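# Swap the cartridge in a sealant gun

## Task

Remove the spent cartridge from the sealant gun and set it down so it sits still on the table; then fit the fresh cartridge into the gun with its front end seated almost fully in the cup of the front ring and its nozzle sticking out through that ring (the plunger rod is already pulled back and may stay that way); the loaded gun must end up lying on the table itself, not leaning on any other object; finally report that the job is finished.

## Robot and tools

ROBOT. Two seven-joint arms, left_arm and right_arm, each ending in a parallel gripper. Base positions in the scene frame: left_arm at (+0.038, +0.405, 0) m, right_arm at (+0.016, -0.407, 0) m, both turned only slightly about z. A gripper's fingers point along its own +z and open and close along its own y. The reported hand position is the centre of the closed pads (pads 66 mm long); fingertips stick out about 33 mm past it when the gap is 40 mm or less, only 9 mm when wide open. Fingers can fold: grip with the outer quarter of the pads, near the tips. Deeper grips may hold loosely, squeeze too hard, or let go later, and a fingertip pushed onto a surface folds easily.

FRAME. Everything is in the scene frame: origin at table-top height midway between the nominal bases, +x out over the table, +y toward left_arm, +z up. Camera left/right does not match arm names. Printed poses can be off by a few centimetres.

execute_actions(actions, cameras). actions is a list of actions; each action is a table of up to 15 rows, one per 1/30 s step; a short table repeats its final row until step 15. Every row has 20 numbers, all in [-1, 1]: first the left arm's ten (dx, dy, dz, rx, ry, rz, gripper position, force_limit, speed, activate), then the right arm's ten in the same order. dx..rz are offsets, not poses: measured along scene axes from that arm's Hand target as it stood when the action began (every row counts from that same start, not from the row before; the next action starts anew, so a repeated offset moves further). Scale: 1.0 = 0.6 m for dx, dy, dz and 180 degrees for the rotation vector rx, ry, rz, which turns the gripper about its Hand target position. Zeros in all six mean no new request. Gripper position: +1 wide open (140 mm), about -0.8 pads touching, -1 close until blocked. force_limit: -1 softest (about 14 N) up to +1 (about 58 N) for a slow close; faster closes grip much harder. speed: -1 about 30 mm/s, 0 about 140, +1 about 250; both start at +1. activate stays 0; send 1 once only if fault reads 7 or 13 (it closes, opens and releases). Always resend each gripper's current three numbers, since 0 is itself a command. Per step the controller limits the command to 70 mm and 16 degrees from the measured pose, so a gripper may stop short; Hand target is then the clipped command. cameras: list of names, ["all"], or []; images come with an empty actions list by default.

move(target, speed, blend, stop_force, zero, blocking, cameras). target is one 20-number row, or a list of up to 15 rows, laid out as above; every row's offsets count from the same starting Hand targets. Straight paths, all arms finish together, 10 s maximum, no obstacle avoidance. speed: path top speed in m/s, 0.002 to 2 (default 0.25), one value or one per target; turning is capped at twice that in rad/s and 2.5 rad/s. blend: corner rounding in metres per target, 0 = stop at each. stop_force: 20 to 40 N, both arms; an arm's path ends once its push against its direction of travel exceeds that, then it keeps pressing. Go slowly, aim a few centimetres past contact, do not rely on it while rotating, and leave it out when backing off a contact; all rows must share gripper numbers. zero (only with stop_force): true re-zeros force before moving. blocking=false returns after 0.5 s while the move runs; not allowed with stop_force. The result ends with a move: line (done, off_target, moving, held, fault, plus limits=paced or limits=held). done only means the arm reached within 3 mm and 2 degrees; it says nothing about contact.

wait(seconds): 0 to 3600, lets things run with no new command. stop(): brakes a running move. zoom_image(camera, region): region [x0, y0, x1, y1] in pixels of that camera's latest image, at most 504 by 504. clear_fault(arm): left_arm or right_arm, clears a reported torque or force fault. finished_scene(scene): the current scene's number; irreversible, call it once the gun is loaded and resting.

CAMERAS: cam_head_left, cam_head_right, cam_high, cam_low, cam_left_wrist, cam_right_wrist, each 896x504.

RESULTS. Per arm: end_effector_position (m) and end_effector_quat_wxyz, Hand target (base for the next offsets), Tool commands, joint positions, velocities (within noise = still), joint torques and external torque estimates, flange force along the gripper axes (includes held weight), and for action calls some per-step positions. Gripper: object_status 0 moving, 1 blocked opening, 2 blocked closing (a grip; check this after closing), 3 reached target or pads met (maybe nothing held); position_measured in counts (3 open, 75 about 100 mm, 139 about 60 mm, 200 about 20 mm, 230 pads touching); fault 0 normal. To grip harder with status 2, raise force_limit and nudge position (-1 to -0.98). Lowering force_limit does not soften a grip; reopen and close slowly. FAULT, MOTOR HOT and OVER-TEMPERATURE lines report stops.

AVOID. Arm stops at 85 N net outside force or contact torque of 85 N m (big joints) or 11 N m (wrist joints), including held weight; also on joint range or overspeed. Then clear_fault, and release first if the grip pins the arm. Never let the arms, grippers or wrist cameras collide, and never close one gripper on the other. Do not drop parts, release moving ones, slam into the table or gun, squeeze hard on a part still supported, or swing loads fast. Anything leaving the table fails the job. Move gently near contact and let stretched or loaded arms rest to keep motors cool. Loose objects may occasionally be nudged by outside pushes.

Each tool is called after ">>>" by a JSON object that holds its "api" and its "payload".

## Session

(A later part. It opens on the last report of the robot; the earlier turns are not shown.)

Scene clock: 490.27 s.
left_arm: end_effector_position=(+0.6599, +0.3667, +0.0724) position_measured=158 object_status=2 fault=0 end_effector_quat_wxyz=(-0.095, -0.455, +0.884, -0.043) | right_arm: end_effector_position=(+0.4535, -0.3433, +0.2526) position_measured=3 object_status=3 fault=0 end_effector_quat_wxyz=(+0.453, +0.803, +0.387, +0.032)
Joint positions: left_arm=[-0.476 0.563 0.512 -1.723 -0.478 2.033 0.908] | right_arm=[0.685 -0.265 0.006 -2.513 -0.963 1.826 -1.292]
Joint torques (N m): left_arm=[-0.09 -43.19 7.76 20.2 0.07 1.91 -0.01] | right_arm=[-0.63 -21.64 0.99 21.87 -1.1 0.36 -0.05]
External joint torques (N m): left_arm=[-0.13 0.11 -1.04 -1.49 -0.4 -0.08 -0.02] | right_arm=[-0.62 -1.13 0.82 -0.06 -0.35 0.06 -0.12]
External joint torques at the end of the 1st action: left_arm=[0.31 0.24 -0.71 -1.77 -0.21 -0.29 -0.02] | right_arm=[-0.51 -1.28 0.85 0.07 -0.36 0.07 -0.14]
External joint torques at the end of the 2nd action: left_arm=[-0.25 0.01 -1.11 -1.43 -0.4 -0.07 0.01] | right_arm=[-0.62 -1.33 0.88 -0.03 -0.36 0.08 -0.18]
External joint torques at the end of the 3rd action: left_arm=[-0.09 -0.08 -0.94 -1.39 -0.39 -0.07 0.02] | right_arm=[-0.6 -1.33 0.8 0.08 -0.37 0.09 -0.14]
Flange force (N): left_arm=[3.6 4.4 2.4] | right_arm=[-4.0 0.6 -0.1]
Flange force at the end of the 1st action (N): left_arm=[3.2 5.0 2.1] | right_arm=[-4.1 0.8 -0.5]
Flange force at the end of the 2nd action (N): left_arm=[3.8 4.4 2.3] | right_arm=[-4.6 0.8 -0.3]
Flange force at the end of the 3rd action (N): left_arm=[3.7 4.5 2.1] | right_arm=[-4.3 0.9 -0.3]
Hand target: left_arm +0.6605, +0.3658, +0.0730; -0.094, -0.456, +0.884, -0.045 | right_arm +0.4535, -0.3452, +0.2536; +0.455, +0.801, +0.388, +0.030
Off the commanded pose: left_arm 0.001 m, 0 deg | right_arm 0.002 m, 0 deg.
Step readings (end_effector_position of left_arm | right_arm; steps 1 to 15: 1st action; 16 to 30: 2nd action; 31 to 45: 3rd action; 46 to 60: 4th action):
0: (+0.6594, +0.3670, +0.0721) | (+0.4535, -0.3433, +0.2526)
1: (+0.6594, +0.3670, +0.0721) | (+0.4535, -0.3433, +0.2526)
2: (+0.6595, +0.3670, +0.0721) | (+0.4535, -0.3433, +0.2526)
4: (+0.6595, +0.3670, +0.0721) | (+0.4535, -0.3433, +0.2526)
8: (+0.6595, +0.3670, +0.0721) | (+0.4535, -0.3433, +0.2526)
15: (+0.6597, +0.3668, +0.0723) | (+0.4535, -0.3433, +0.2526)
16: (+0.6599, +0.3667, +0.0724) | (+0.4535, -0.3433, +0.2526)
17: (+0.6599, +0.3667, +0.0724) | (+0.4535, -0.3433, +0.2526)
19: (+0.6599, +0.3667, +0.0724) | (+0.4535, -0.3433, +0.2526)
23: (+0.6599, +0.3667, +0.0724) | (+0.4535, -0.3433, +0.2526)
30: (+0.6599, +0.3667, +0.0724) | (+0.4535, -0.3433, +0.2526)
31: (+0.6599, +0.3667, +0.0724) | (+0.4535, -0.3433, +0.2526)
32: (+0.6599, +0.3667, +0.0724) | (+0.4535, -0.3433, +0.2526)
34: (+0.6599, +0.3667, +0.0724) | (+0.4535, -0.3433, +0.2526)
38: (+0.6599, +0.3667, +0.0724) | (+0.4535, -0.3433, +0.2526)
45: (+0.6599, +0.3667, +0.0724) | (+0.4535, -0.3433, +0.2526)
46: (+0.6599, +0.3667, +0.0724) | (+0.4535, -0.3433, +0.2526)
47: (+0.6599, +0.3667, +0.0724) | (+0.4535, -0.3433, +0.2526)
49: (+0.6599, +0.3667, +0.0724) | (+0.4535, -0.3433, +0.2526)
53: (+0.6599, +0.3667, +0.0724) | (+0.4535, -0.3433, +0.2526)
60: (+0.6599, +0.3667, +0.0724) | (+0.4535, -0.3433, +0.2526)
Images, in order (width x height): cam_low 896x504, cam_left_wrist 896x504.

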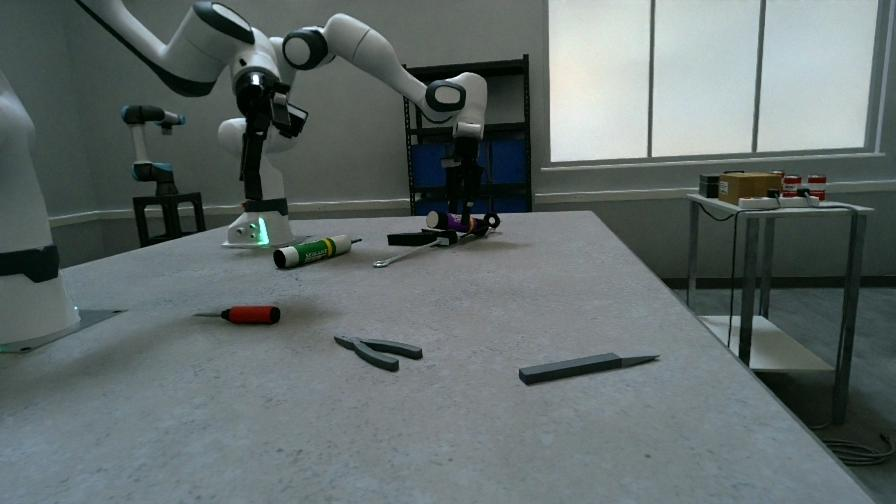

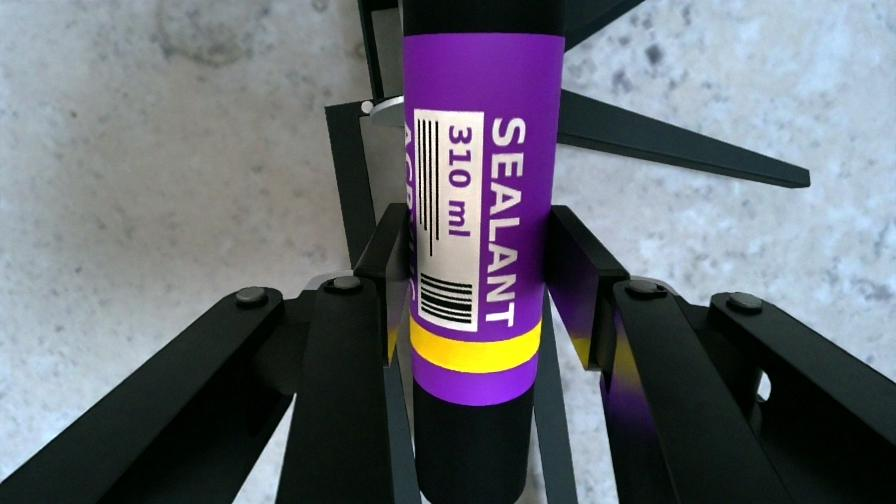

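>>> {"api": "move", "payload": {"target": [[-0.0075,-0.0106,0.006,0,0,0,-1,-0.1,-1,0,0,0,0,0,0,0,1,1,1,0],[-0.0142,-0.0199,0.06,0,0,0,-1,-0.1,-1,0,0,0,0,0,0,0,1,1,1,0]], "speed": 0.04, "cameras": ["cam_left_wrist","cam_low","cam_high","cam_head_left"]}}

>>> {"api": "zoom_image", "payload": {"camera": "cam_low", "region": [410, 180, 510, 250]}}

>>> {"api": "zoom_image", "payload": {"camera": "cam_head_left", "region": [250, 90, 400, 200]}}

>>> {"api": "zoom_image", "payload": {"camera": "cam_high", "region": [520, 290, 670, 430]}}

Scene clock: 499.13 s.
left_arm: end_effector_position=(+0.6495, +0.3540, +0.1035) position_measured=158 object_status=2 fault=0 end_effector_quat_wxyz=(-0.097, -0.454, +0.884, -0.043) | right_arm: end_effector_position=(+0.4535, -0.3433, +0.2526) position_measured=3 object_status=3 fault=0 end_effector_quat_wxyz=(+0.453, +0.803, +0.387, +0.032)
Joint positions: left_arm=[-0.524 0.495 0.542 -1.748 -0.452 1.993 0.874] | right_arm=[0.685 -0.265 0.006 -2.513 -0.963 1.826 -1.292]
Joint velocities: left_arm=[0.001 -0.001 0 -0.001 0 -0.003 -0.005] | right_arm=[within noise]
Joint torques (N m): left_arm=[-0.33 -44.28 8.54 23.22 0.62 1.83 -0.14] | right_arm=[-0.55 -21.67 0.99 21.86 -1.12 0.38 -0.12]
External joint torques (N m): left_arm=[-0.31 -3.17 0.43 1.19 0.16 -0.15 -0.15] | right_arm=[-0.5 -1.34 0.86 0.03 -0.37 0.09 -0.19]
Flange force (N): left_arm=[4.4 3.5 -5.1] | right_arm=[-4.5 0.9 -0.4]
Hand target: left_arm +0.6520, +0.3538, +0.1090; -0.094, -0.456, +0.884, -0.045 | right_arm +0.4535, -0.3452, +0.2536; +0.455, +0.801, +0.388, +0.030
Off the commanded pose: left_arm 0.006 m, 0 deg | right_arm 0.002 m, 0 deg.
move: off_target (left_arm)
Images, in order (width x height): cam_head_left 896x504, cam_high 896x504, cam_low 896x504, cam_left_wrist 896x504.

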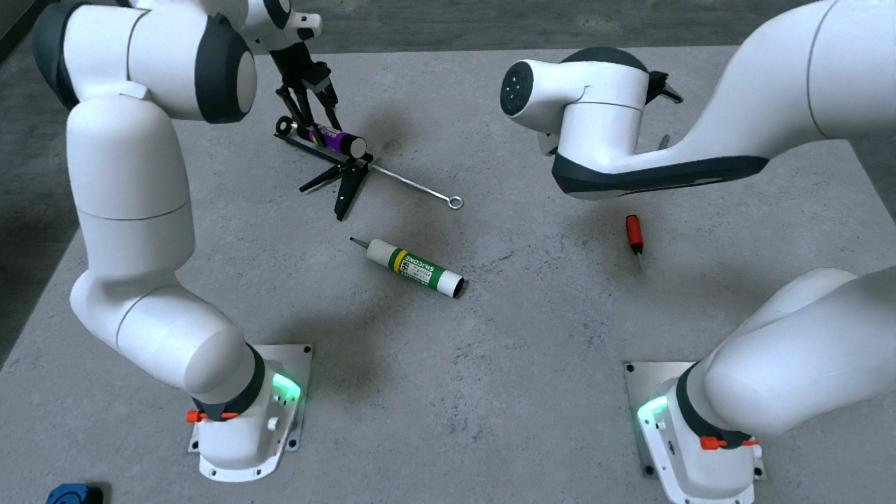

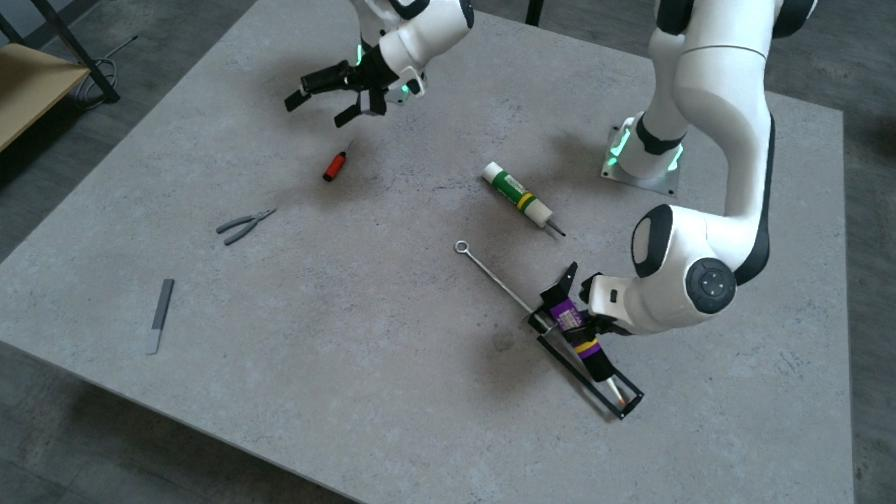

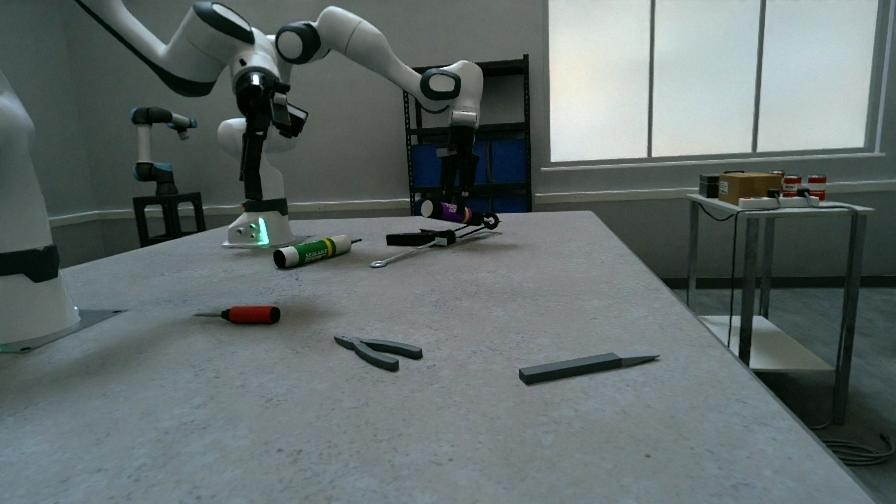

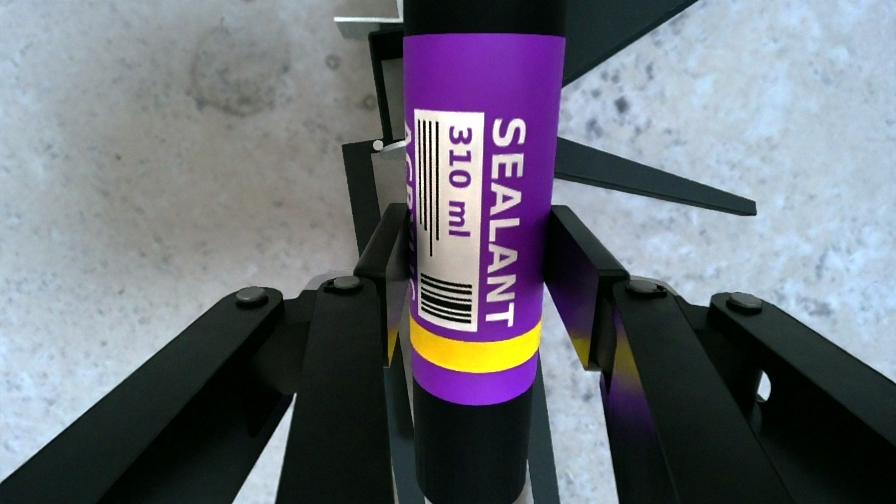

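Scaled by 5.040 from the camera's image (finer frame: 1280x720).

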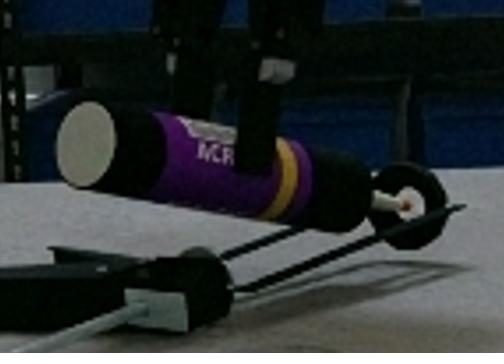

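Scaled by 3.360 from the camera's image (finer frame: 1280x720).

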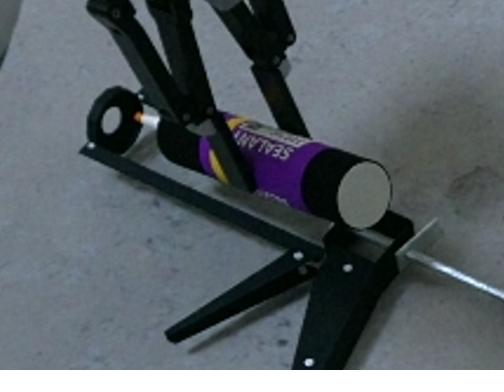

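Scaled by 3.360 from the camera's image (finer frame: 1280x720).

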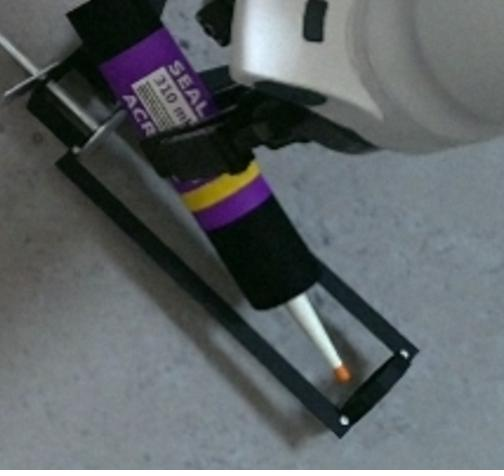

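>>> {"api": "move", "payload": {"target": [[-0.0097,-0.0175,0.0043,0,0,0,-1,-0.1,-1,0,0,0,0,0,0,0,1,1,1,0],[0.0063,-0.0263,0.0043,0,0,0.0372,-1,-0.1,-1,0,0,0,0,0,0,0,1,1,1,0]], "speed": 0.06, "cameras": ["cam_left_wrist","cam_low","cam_high","cam_head_left"]}}

>>> {"api": "zoom_image", "payload": {"camera": "cam_low", "region": [430, 200, 510, 250]}}

>>> {"api": "zoom_image", "payload": {"camera": "cam_head_left", "region": [265, 105, 340, 155]}}

>>> {"api": "zoom_image", "payload": {"camera": "cam_high", "region": [520, 290, 670, 430]}}

Scene clock: 514.63 s.
left_arm: end_effector_position=(+0.6509, +0.3391, +0.1071) position_measured=158 object_status=2 fault=0 end_effector_quat_wxyz=(-0.096, -0.504, +0.857, -0.046) | right_arm: end_effector_position=(+0.4535, -0.3433, +0.2526) position_measured=3 object_status=3 fault=0 end_effector_quat_wxyz=(+0.453, +0.803, +0.387, +0.032)
Joint positions: left_arm=[-0.57 0.489 0.571 -1.759 -0.48 2.003 0.758] | right_arm=[0.685 -0.265 0.006 -2.513 -0.963 1.826 -1.292]
Joint velocities: left_arm=[0 0.001 0.001 -0.003 0 0 -0.006] | right_arm=[within noise]
Joint torques (N m): left_arm=[-0.35 -42.84 8.89 23.76 -0.41 2.27 -0.15] | right_arm=[-0.58 -21.67 1 21.86 -1.1 0.37 -0.08]
External joint torques (N m): left_arm=[-0.22 -2.29 0.55 1.66 -0.84 0.25 -0.16] | right_arm=[-0.55 -1.27 0.84 0.04 -0.36 0.08 -0.15]
Flange force (N): left_arm=[1.1 -0.5 -3.3] | right_arm=[-4.2 0.8 -0.4]
Hand target: left_arm +0.6558, +0.3380, +0.1116; -0.092, -0.507, +0.856, -0.050 | right_arm +0.4535, -0.3452, +0.2536; +0.455, +0.801, +0.388, +0.030
Off the commanded pose: left_arm 0.007 m, 1 deg | right_arm 0.002 m, 0 deg.
move: off_target (left_arm)
Images, in order (width x height): cam_head_left 896x504, cam_high 896x504, cam_low 896x504, cam_left_wrist 896x504.

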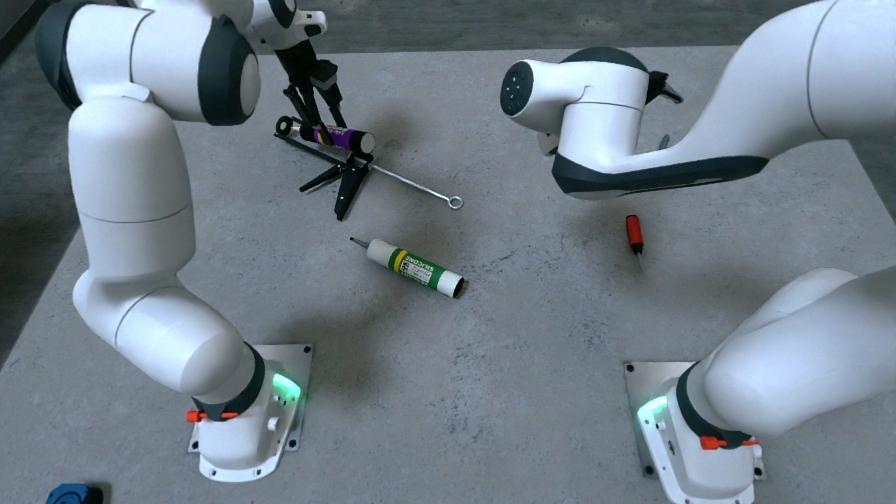

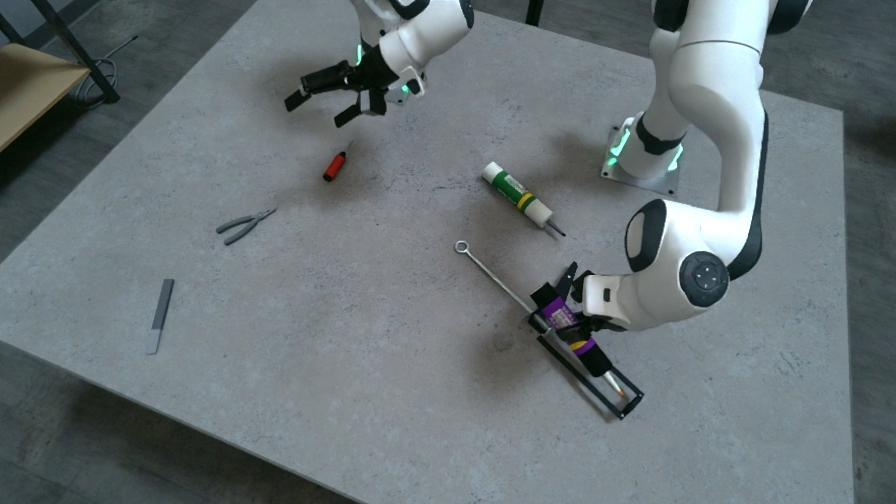

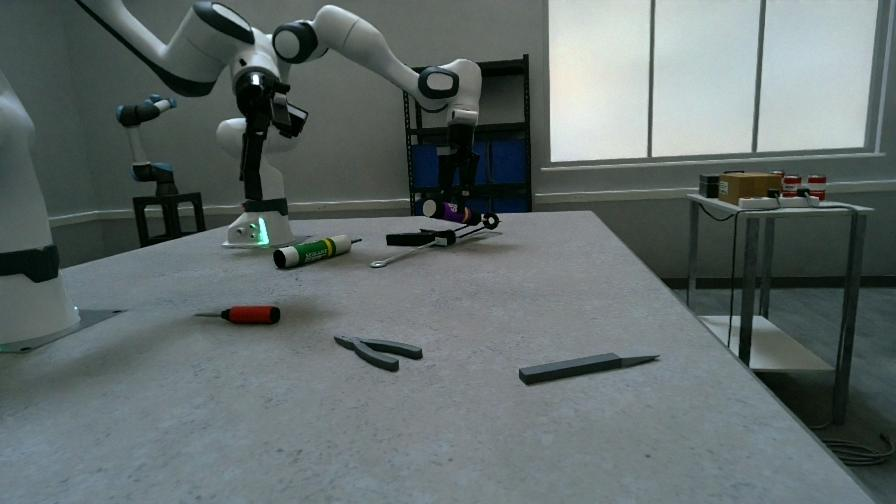

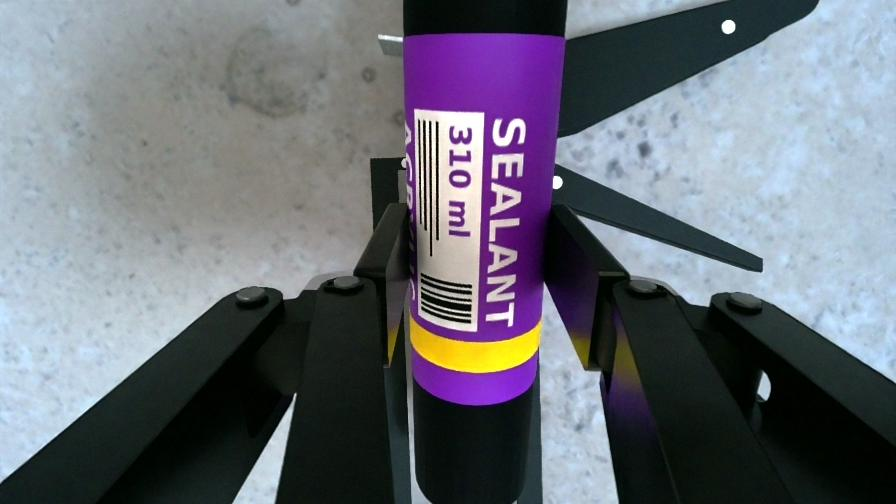

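Scaled by 6.300 from the camera's image (finer frame: 1280x720).

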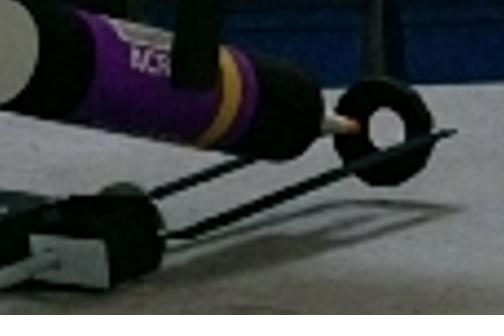

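Scaled by 6.720 from the camera's image (finer frame: 1280x720).

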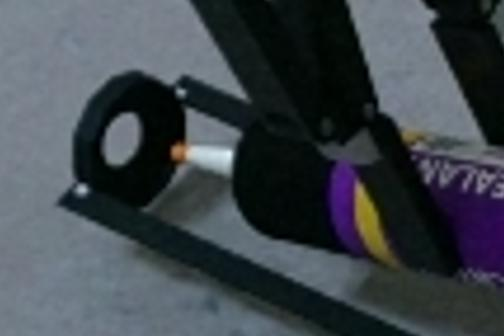

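Scaled by 3.360 from the camera's image (finer frame: 1280x720).

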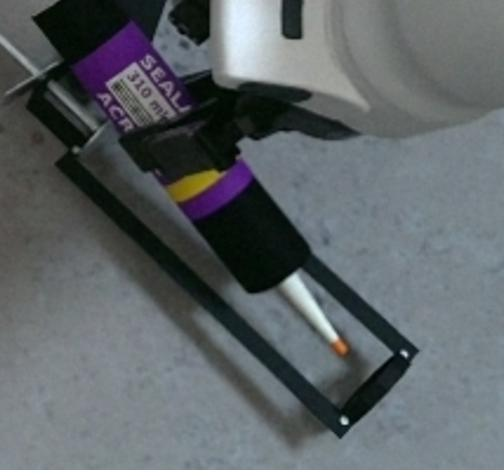

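>>> {"api": "move", "payload": {"target": [[0.0236,0.0427,-0.0108,0,0,0,-1,-0.1,-1,0,0,0,0,0,0,0,1,1,1,0]], "speed": 0.04, "cameras": ["cam_left_wrist","cam_low","cam_high","cam_head_left"]}}

>>> {"api": "zoom_image", "payload": {"camera": "cam_low", "region": [430, 200, 510, 250]}}

>>> {"api": "zoom_image", "payload": {"camera": "cam_head_left", "region": [265, 105, 340, 155]}}

>>> {"api": "zoom_image", "payload": {"camera": "cam_high", "region": [520, 290, 670, 430]}}

Scene clock: 530.20 s.
left_arm: end_effector_position=(+0.6671, +0.3644, +0.1007) position_measured=158 object_status=2 fault=0 end_effector_quat_wxyz=(-0.094, -0.510, +0.854, -0.047) | right_arm: end_effector_position=(+0.4535, -0.3433, +0.2526) position_measured=3 object_status=3 fault=0 end_effector_quat_wxyz=(+0.453, +0.803, +0.387, +0.032)
Joint positions: left_arm=[-0.504 0.539 0.554 -1.696 -0.489 1.989 0.783] | right_arm=[0.685 -0.265 0.006 -2.513 -0.963 1.826 -1.292]
Joint velocities: left_arm=[0.001 0 0 -0.001 -0.001 -0.002 0.008] | right_arm=[within noise]
Joint torques (N m): left_arm=[0.87 -45.1 8.73 23.66 0.11 1.91 0.27] | right_arm=[-0.57 -21.69 1.04 21.95 -1.13 0.38 -0.07]
External joint torques (N m): left_arm=[0.89 -2.73 -0.2 1.65 -0.34 -0.1 0.26] | right_arm=[-0.56 -1.27 0.87 0.07 -0.38 0.08 -0.14]
Flange force (N): left_arm=[-0.9 -0.6 -4.3] | right_arm=[-4.1 0.8 -0.4]
Hand target: left_arm +0.6699, +0.3637, +0.1051; -0.092, -0.507, +0.856, -0.050 | right_arm +0.4535, -0.3452, +0.2536; +0.455, +0.801, +0.388, +0.030
Off the commanded pose: left_arm 0.005 m, 1 deg | right_arm 0.002 m, 0 deg.
move: off_target (left_arm)
Images, in order (width x height): cam_head_left 896x504, cam_high 896x504, cam_low 896x504, cam_left_wrist 896x504.

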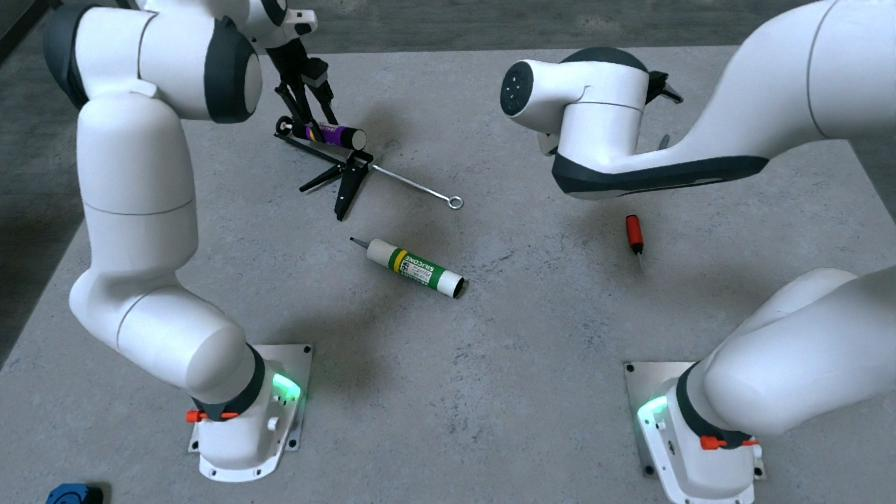

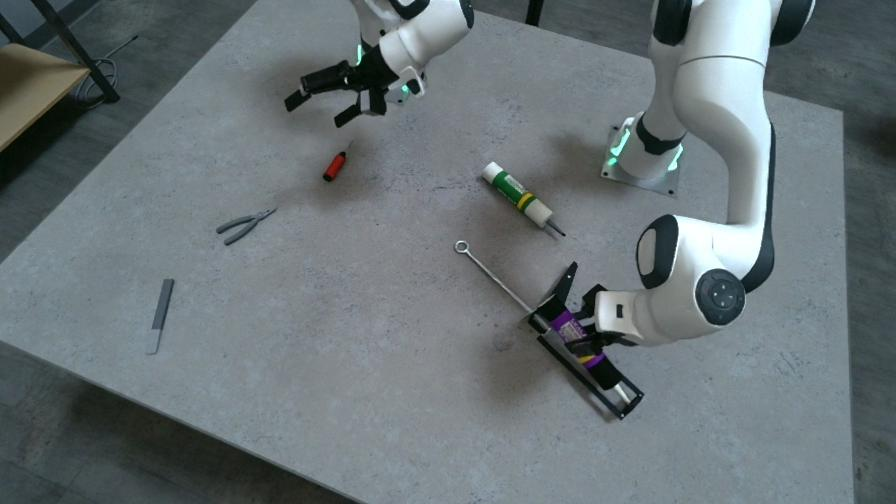

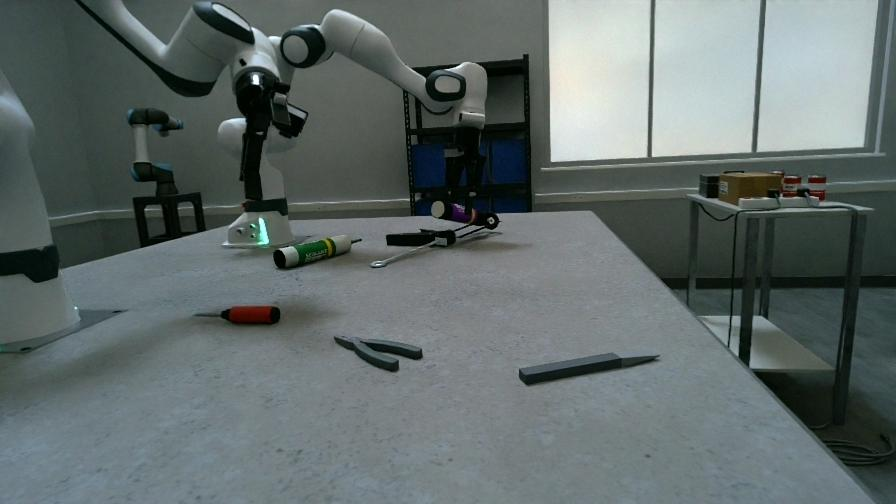

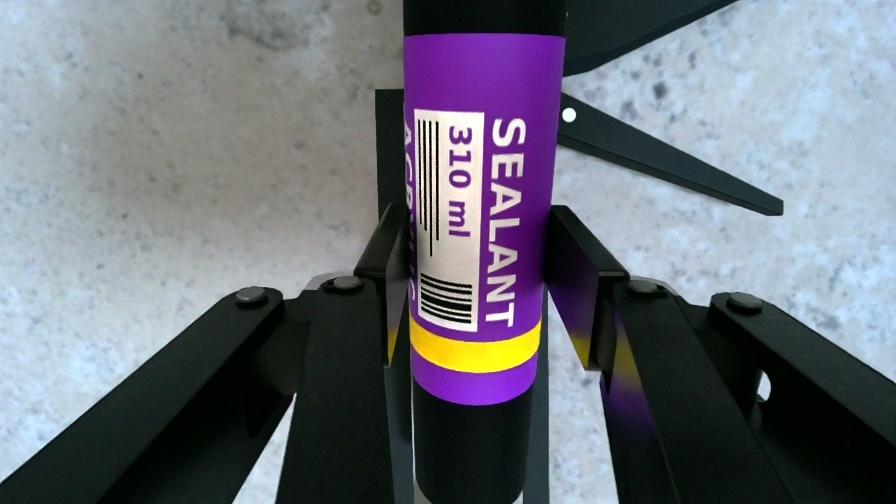

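Scaled by 6.300 from the camera's image (finer frame: 1280x720).

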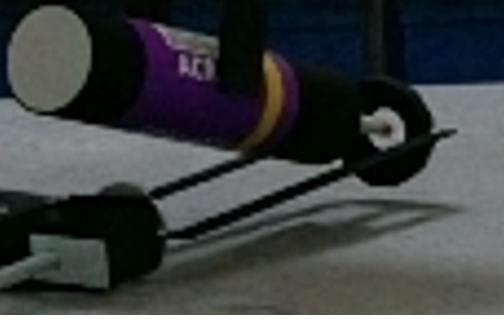

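Scaled by 6.720 from the camera's image (finer frame: 1280x720).

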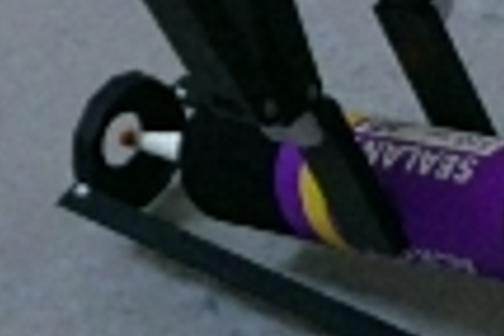

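Scaled by 3.360 from the camera's image (finer frame: 1280x720).

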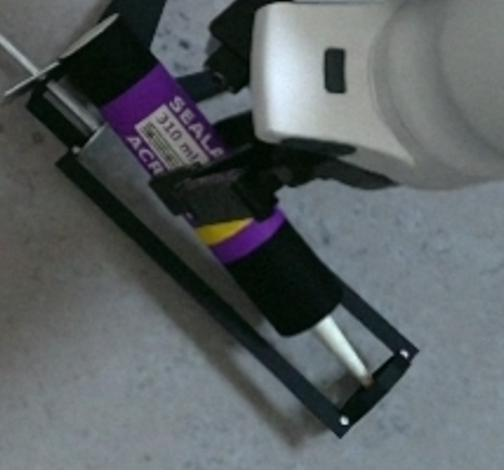

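>>> {"api": "move", "payload": {"target": [[0.0193,0.0358,-0.009,0,0,0,-1,-0.1,-1,0,0,0,0,0,0,0,1,1,1,0]], "speed": 0.03, "cameras": ["cam_left_wrist","cam_low","cam_high","cam_head_left"]}}

>>> {"api": "zoom_image", "payload": {"camera": "cam_low", "region": [430, 200, 510, 250]}}

>>> {"api": "zoom_image", "payload": {"camera": "cam_head_left", "region": [265, 105, 340, 155]}}

>>> {"api": "zoom_image", "payload": {"camera": "cam_high", "region": [520, 290, 670, 430]}}

Scene clock: 540.97 s.
left_arm: end_effector_position=(+0.6787, +0.3858, +0.0952) position_measured=158 object_status=2 fault=0 end_effector_quat_wxyz=(-0.094, -0.510, +0.854, -0.047) | right_arm: end_effector_position=(+0.4535, -0.3433, +0.2526) position_measured=3 object_status=3 fault=0 end_effector_quat_wxyz=(+0.453, +0.803, +0.387, +0.032)
Joint positions: left_arm=[-0.442 0.581 0.532 -1.64 -0.491 1.971 0.809] | right_arm=[0.685 -0.265 0.006 -2.513 -0.963 1.826 -1.292]
Joint velocities: left_arm=[0.001 0.001 -0.002 -0.001 -0.002 -0.001 0.004] | right_arm=[within noise]
Joint torques (N m): left_arm=[0.74 -46.78 9.07 23.77 0.13 1.98 0.27] | right_arm=[-0.6 -21.66 1.09 21.9 -1.1 0.37 -0.1]
External joint torques (N m): left_arm=[0.67 -2.57 -0.19 1.59 -0.32 -0.05 0.27] | right_arm=[-0.56 -1.24 0.94 0 -0.35 0.07 -0.16]
Flange force (N): left_arm=[-0.8 -0.6 -4.0] | right_arm=[-4.2 0.7 -0.4]
Hand target: left_arm +0.6815, +0.3851, +0.0997; -0.092, -0.507, +0.856, -0.050 | right_arm +0.4535, -0.3452, +0.2536; +0.455, +0.801, +0.388, +0.030
Off the commanded pose: left_arm 0.005 m, 1 deg | right_arm 0.002 m, 0 deg.
move: off_target (left_arm)
Images, in order (width x height): cam_head_left 896x504, cam_high 896x504, cam_low 896x504, cam_left_wrist 896x504.

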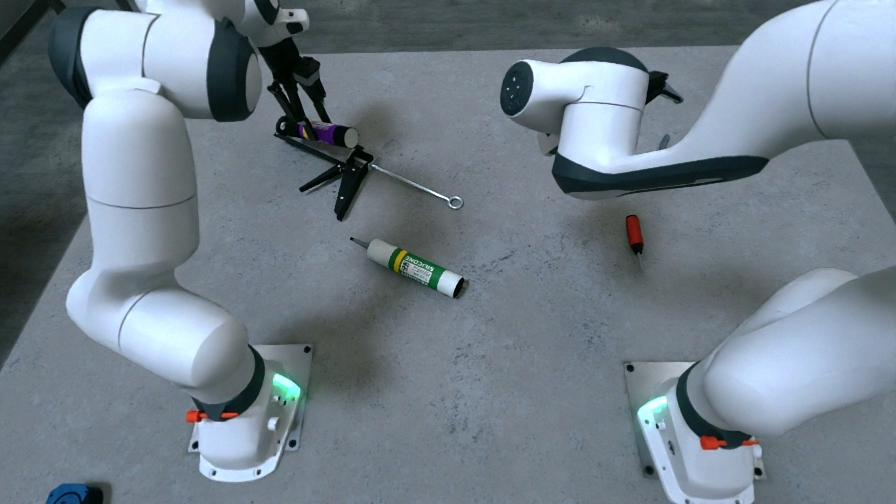

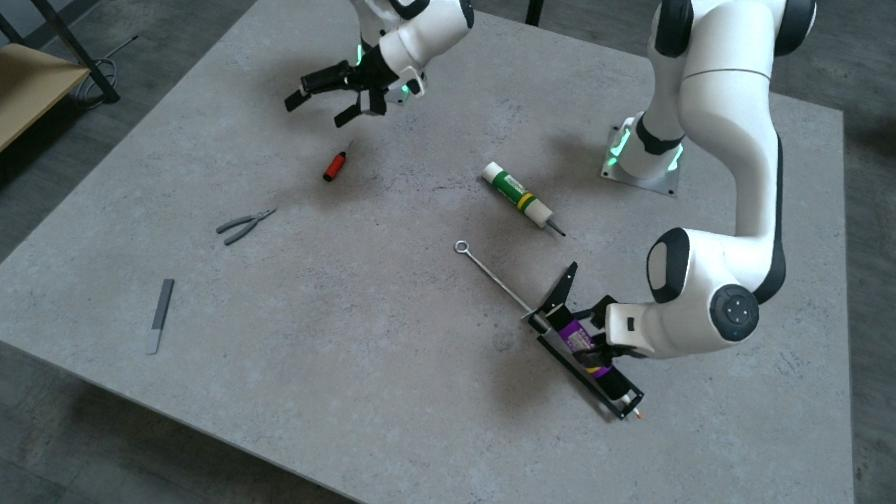

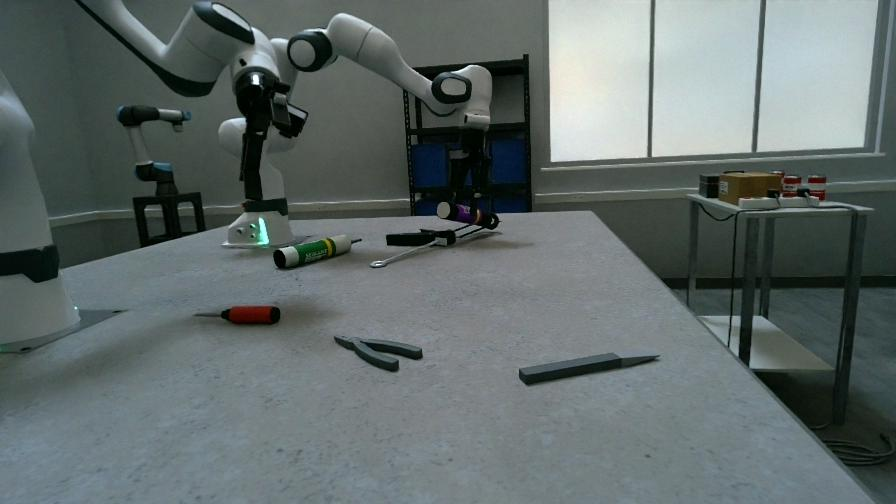

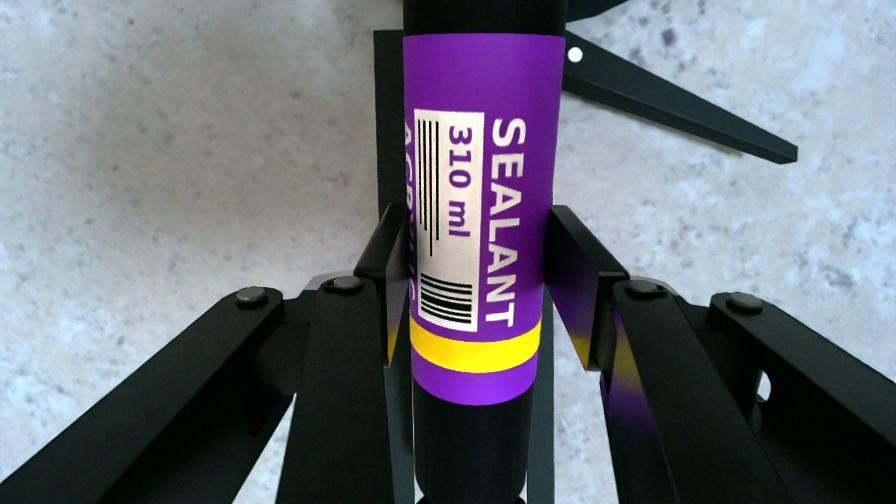

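Scaled by 6.300 from the camera's image (finer frame: 1280x720).

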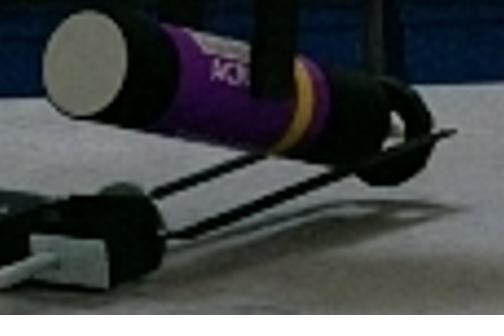

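Scaled by 6.720 from the camera's image (finer frame: 1280x720).

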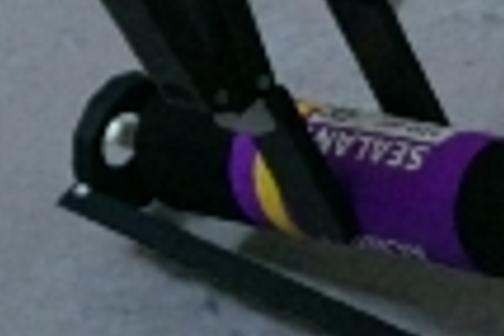

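Scaled by 3.360 from the camera's image (finer frame: 1280x720).

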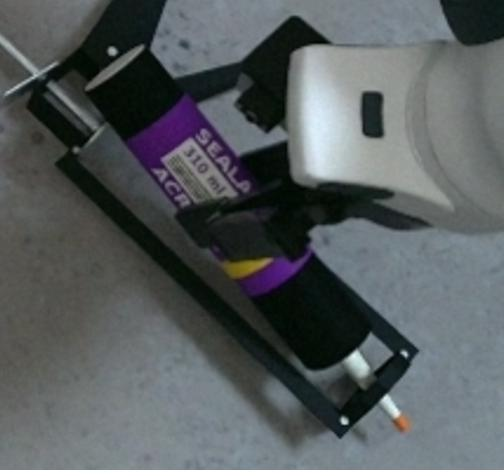

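>>> {"api": "move", "payload": {"target": [[0.0063,0.0117,-0.0047,0,0,0,-1,-0.1,-1,0,0,0,0,0,0,0,1,1,1,0]], "speed": 0.03, "cameras": ["cam_left_wrist","cam_low","cam_high","cam_head_left"]}}

>>> {"api": "zoom_image", "payload": {"camera": "cam_low", "region": [430, 200, 510, 250]}}

>>> {"api": "zoom_image", "payload": {"camera": "cam_head_left", "region": [265, 105, 340, 155]}}

>>> {"api": "zoom_image", "payload": {"camera": "cam_high", "region": [580, 350, 670, 430]}}

Scene clock: 559.67 s.
left_arm: end_effector_position=(+0.6824, +0.3928, +0.0923) position_measured=158 object_status=2 fault=0 end_effector_quat_wxyz=(-0.094, -0.509, +0.854, -0.047) | right_arm: end_effector_position=(+0.4535, -0.3433, +0.2526) position_measured=3 object_status=3 fault=0 end_effector_quat_wxyz=(+0.453, +0.803, +0.387, +0.032)
Joint positions: left_arm=[-0.421 0.596 0.523 -1.621 -0.491 1.967 0.818] | right_arm=[0.685 -0.265 0.006 -2.513 -0.963 1.826 -1.292]
Joint torques (N m): left_arm=[0.68 -47.42 9.05 23.76 0.13 1.9 0.28] | right_arm=[-0.59 -21.72 1.1 21.94 -1.1 0.37 -0.07]
External joint torques (N m): left_arm=[0.71 -2.81 -0.14 1.68 -0.32 -0.11 0.27] | right_arm=[-0.57 -1.24 0.94 0 -0.35 0.07 -0.13]
Flange force (N): left_arm=[-0.7 -0.5 -4.4] | right_arm=[-4.2 0.7 -0.4]
Hand target: left_arm +0.6853, +0.3922, +0.0969; -0.092, -0.507, +0.856, -0.050 | right_arm +0.4535, -0.3452, +0.2536; +0.455, +0.801, +0.388, +0.030
Off the commanded pose: left_arm 0.005 m, 1 deg | right_arm 0.002 m, 0 deg.
move: off_target (left_arm)
Images, in order (width x height): cam_head_left 896x504, cam_high 896x504, cam_low 896x504, cam_left_wrist 896x504.

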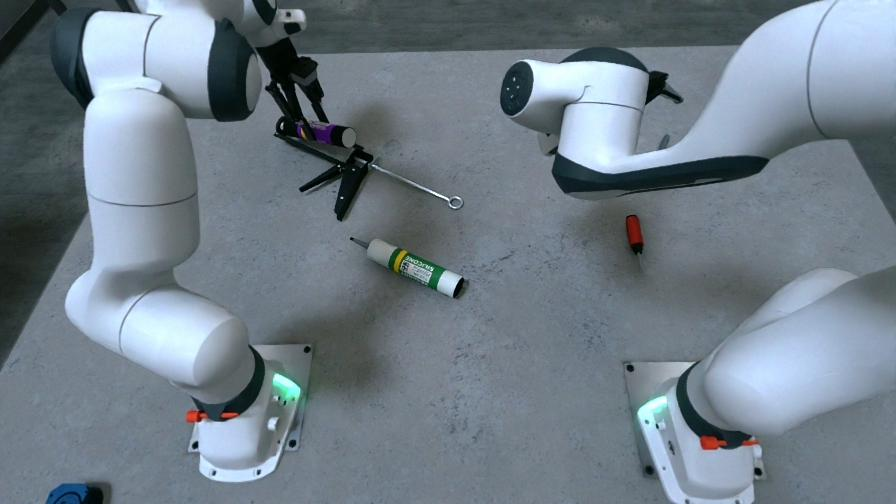

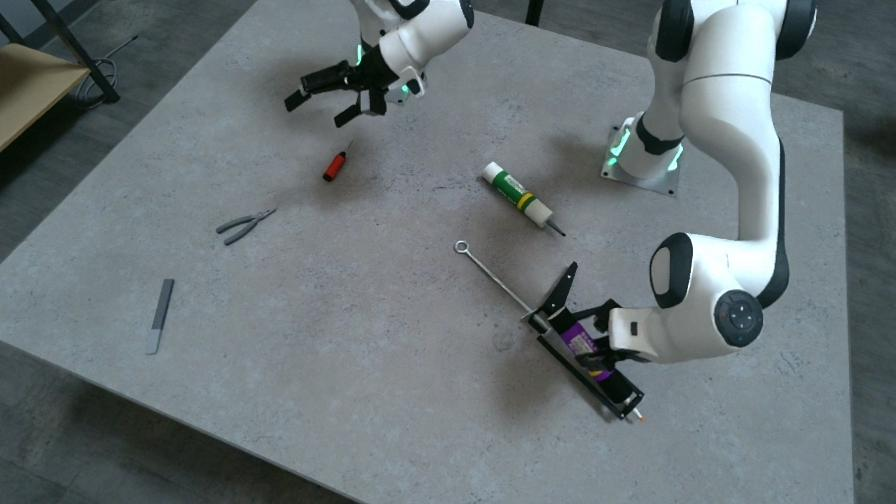

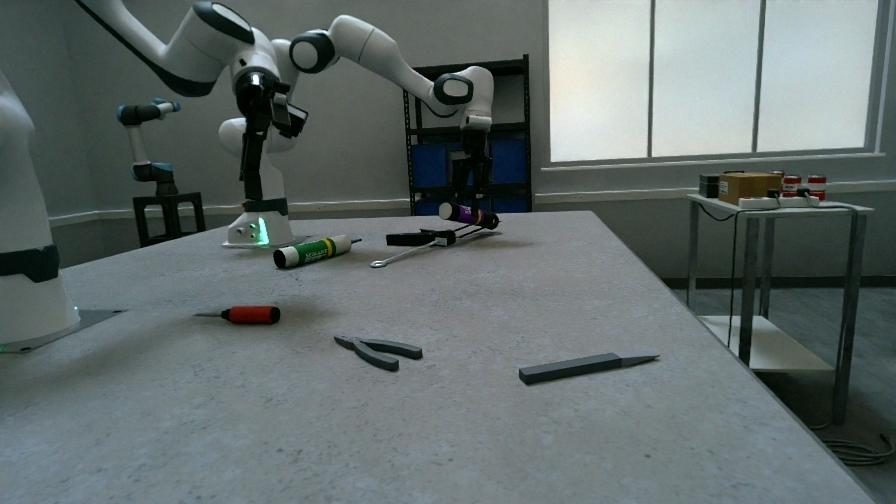

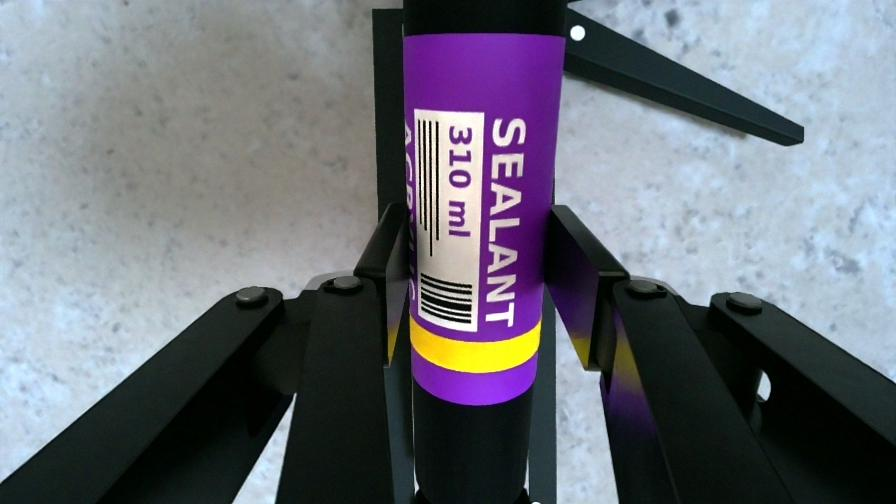

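Scaled by 6.300 from the camera's image (finer frame: 1280x720).

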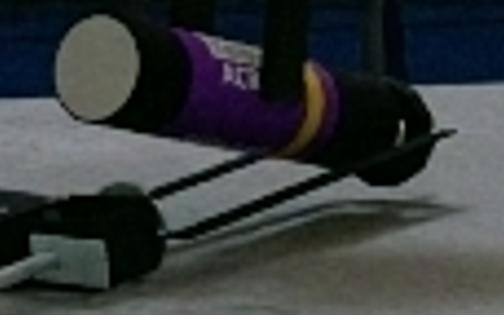

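Scaled by 6.720 from the camera's image (finer frame: 1280x720).

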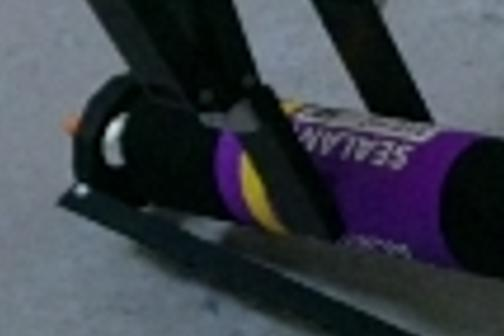

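Scaled by 5.600 from the camera's image (finer frame: 1280x720).

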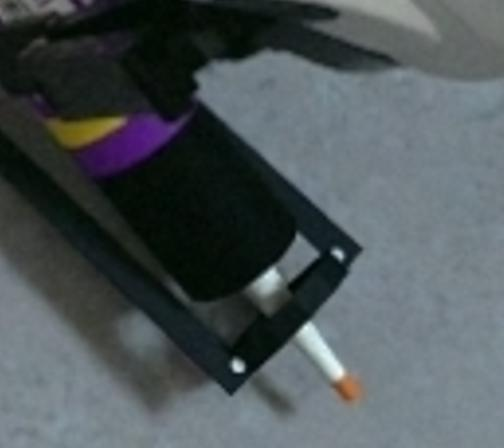

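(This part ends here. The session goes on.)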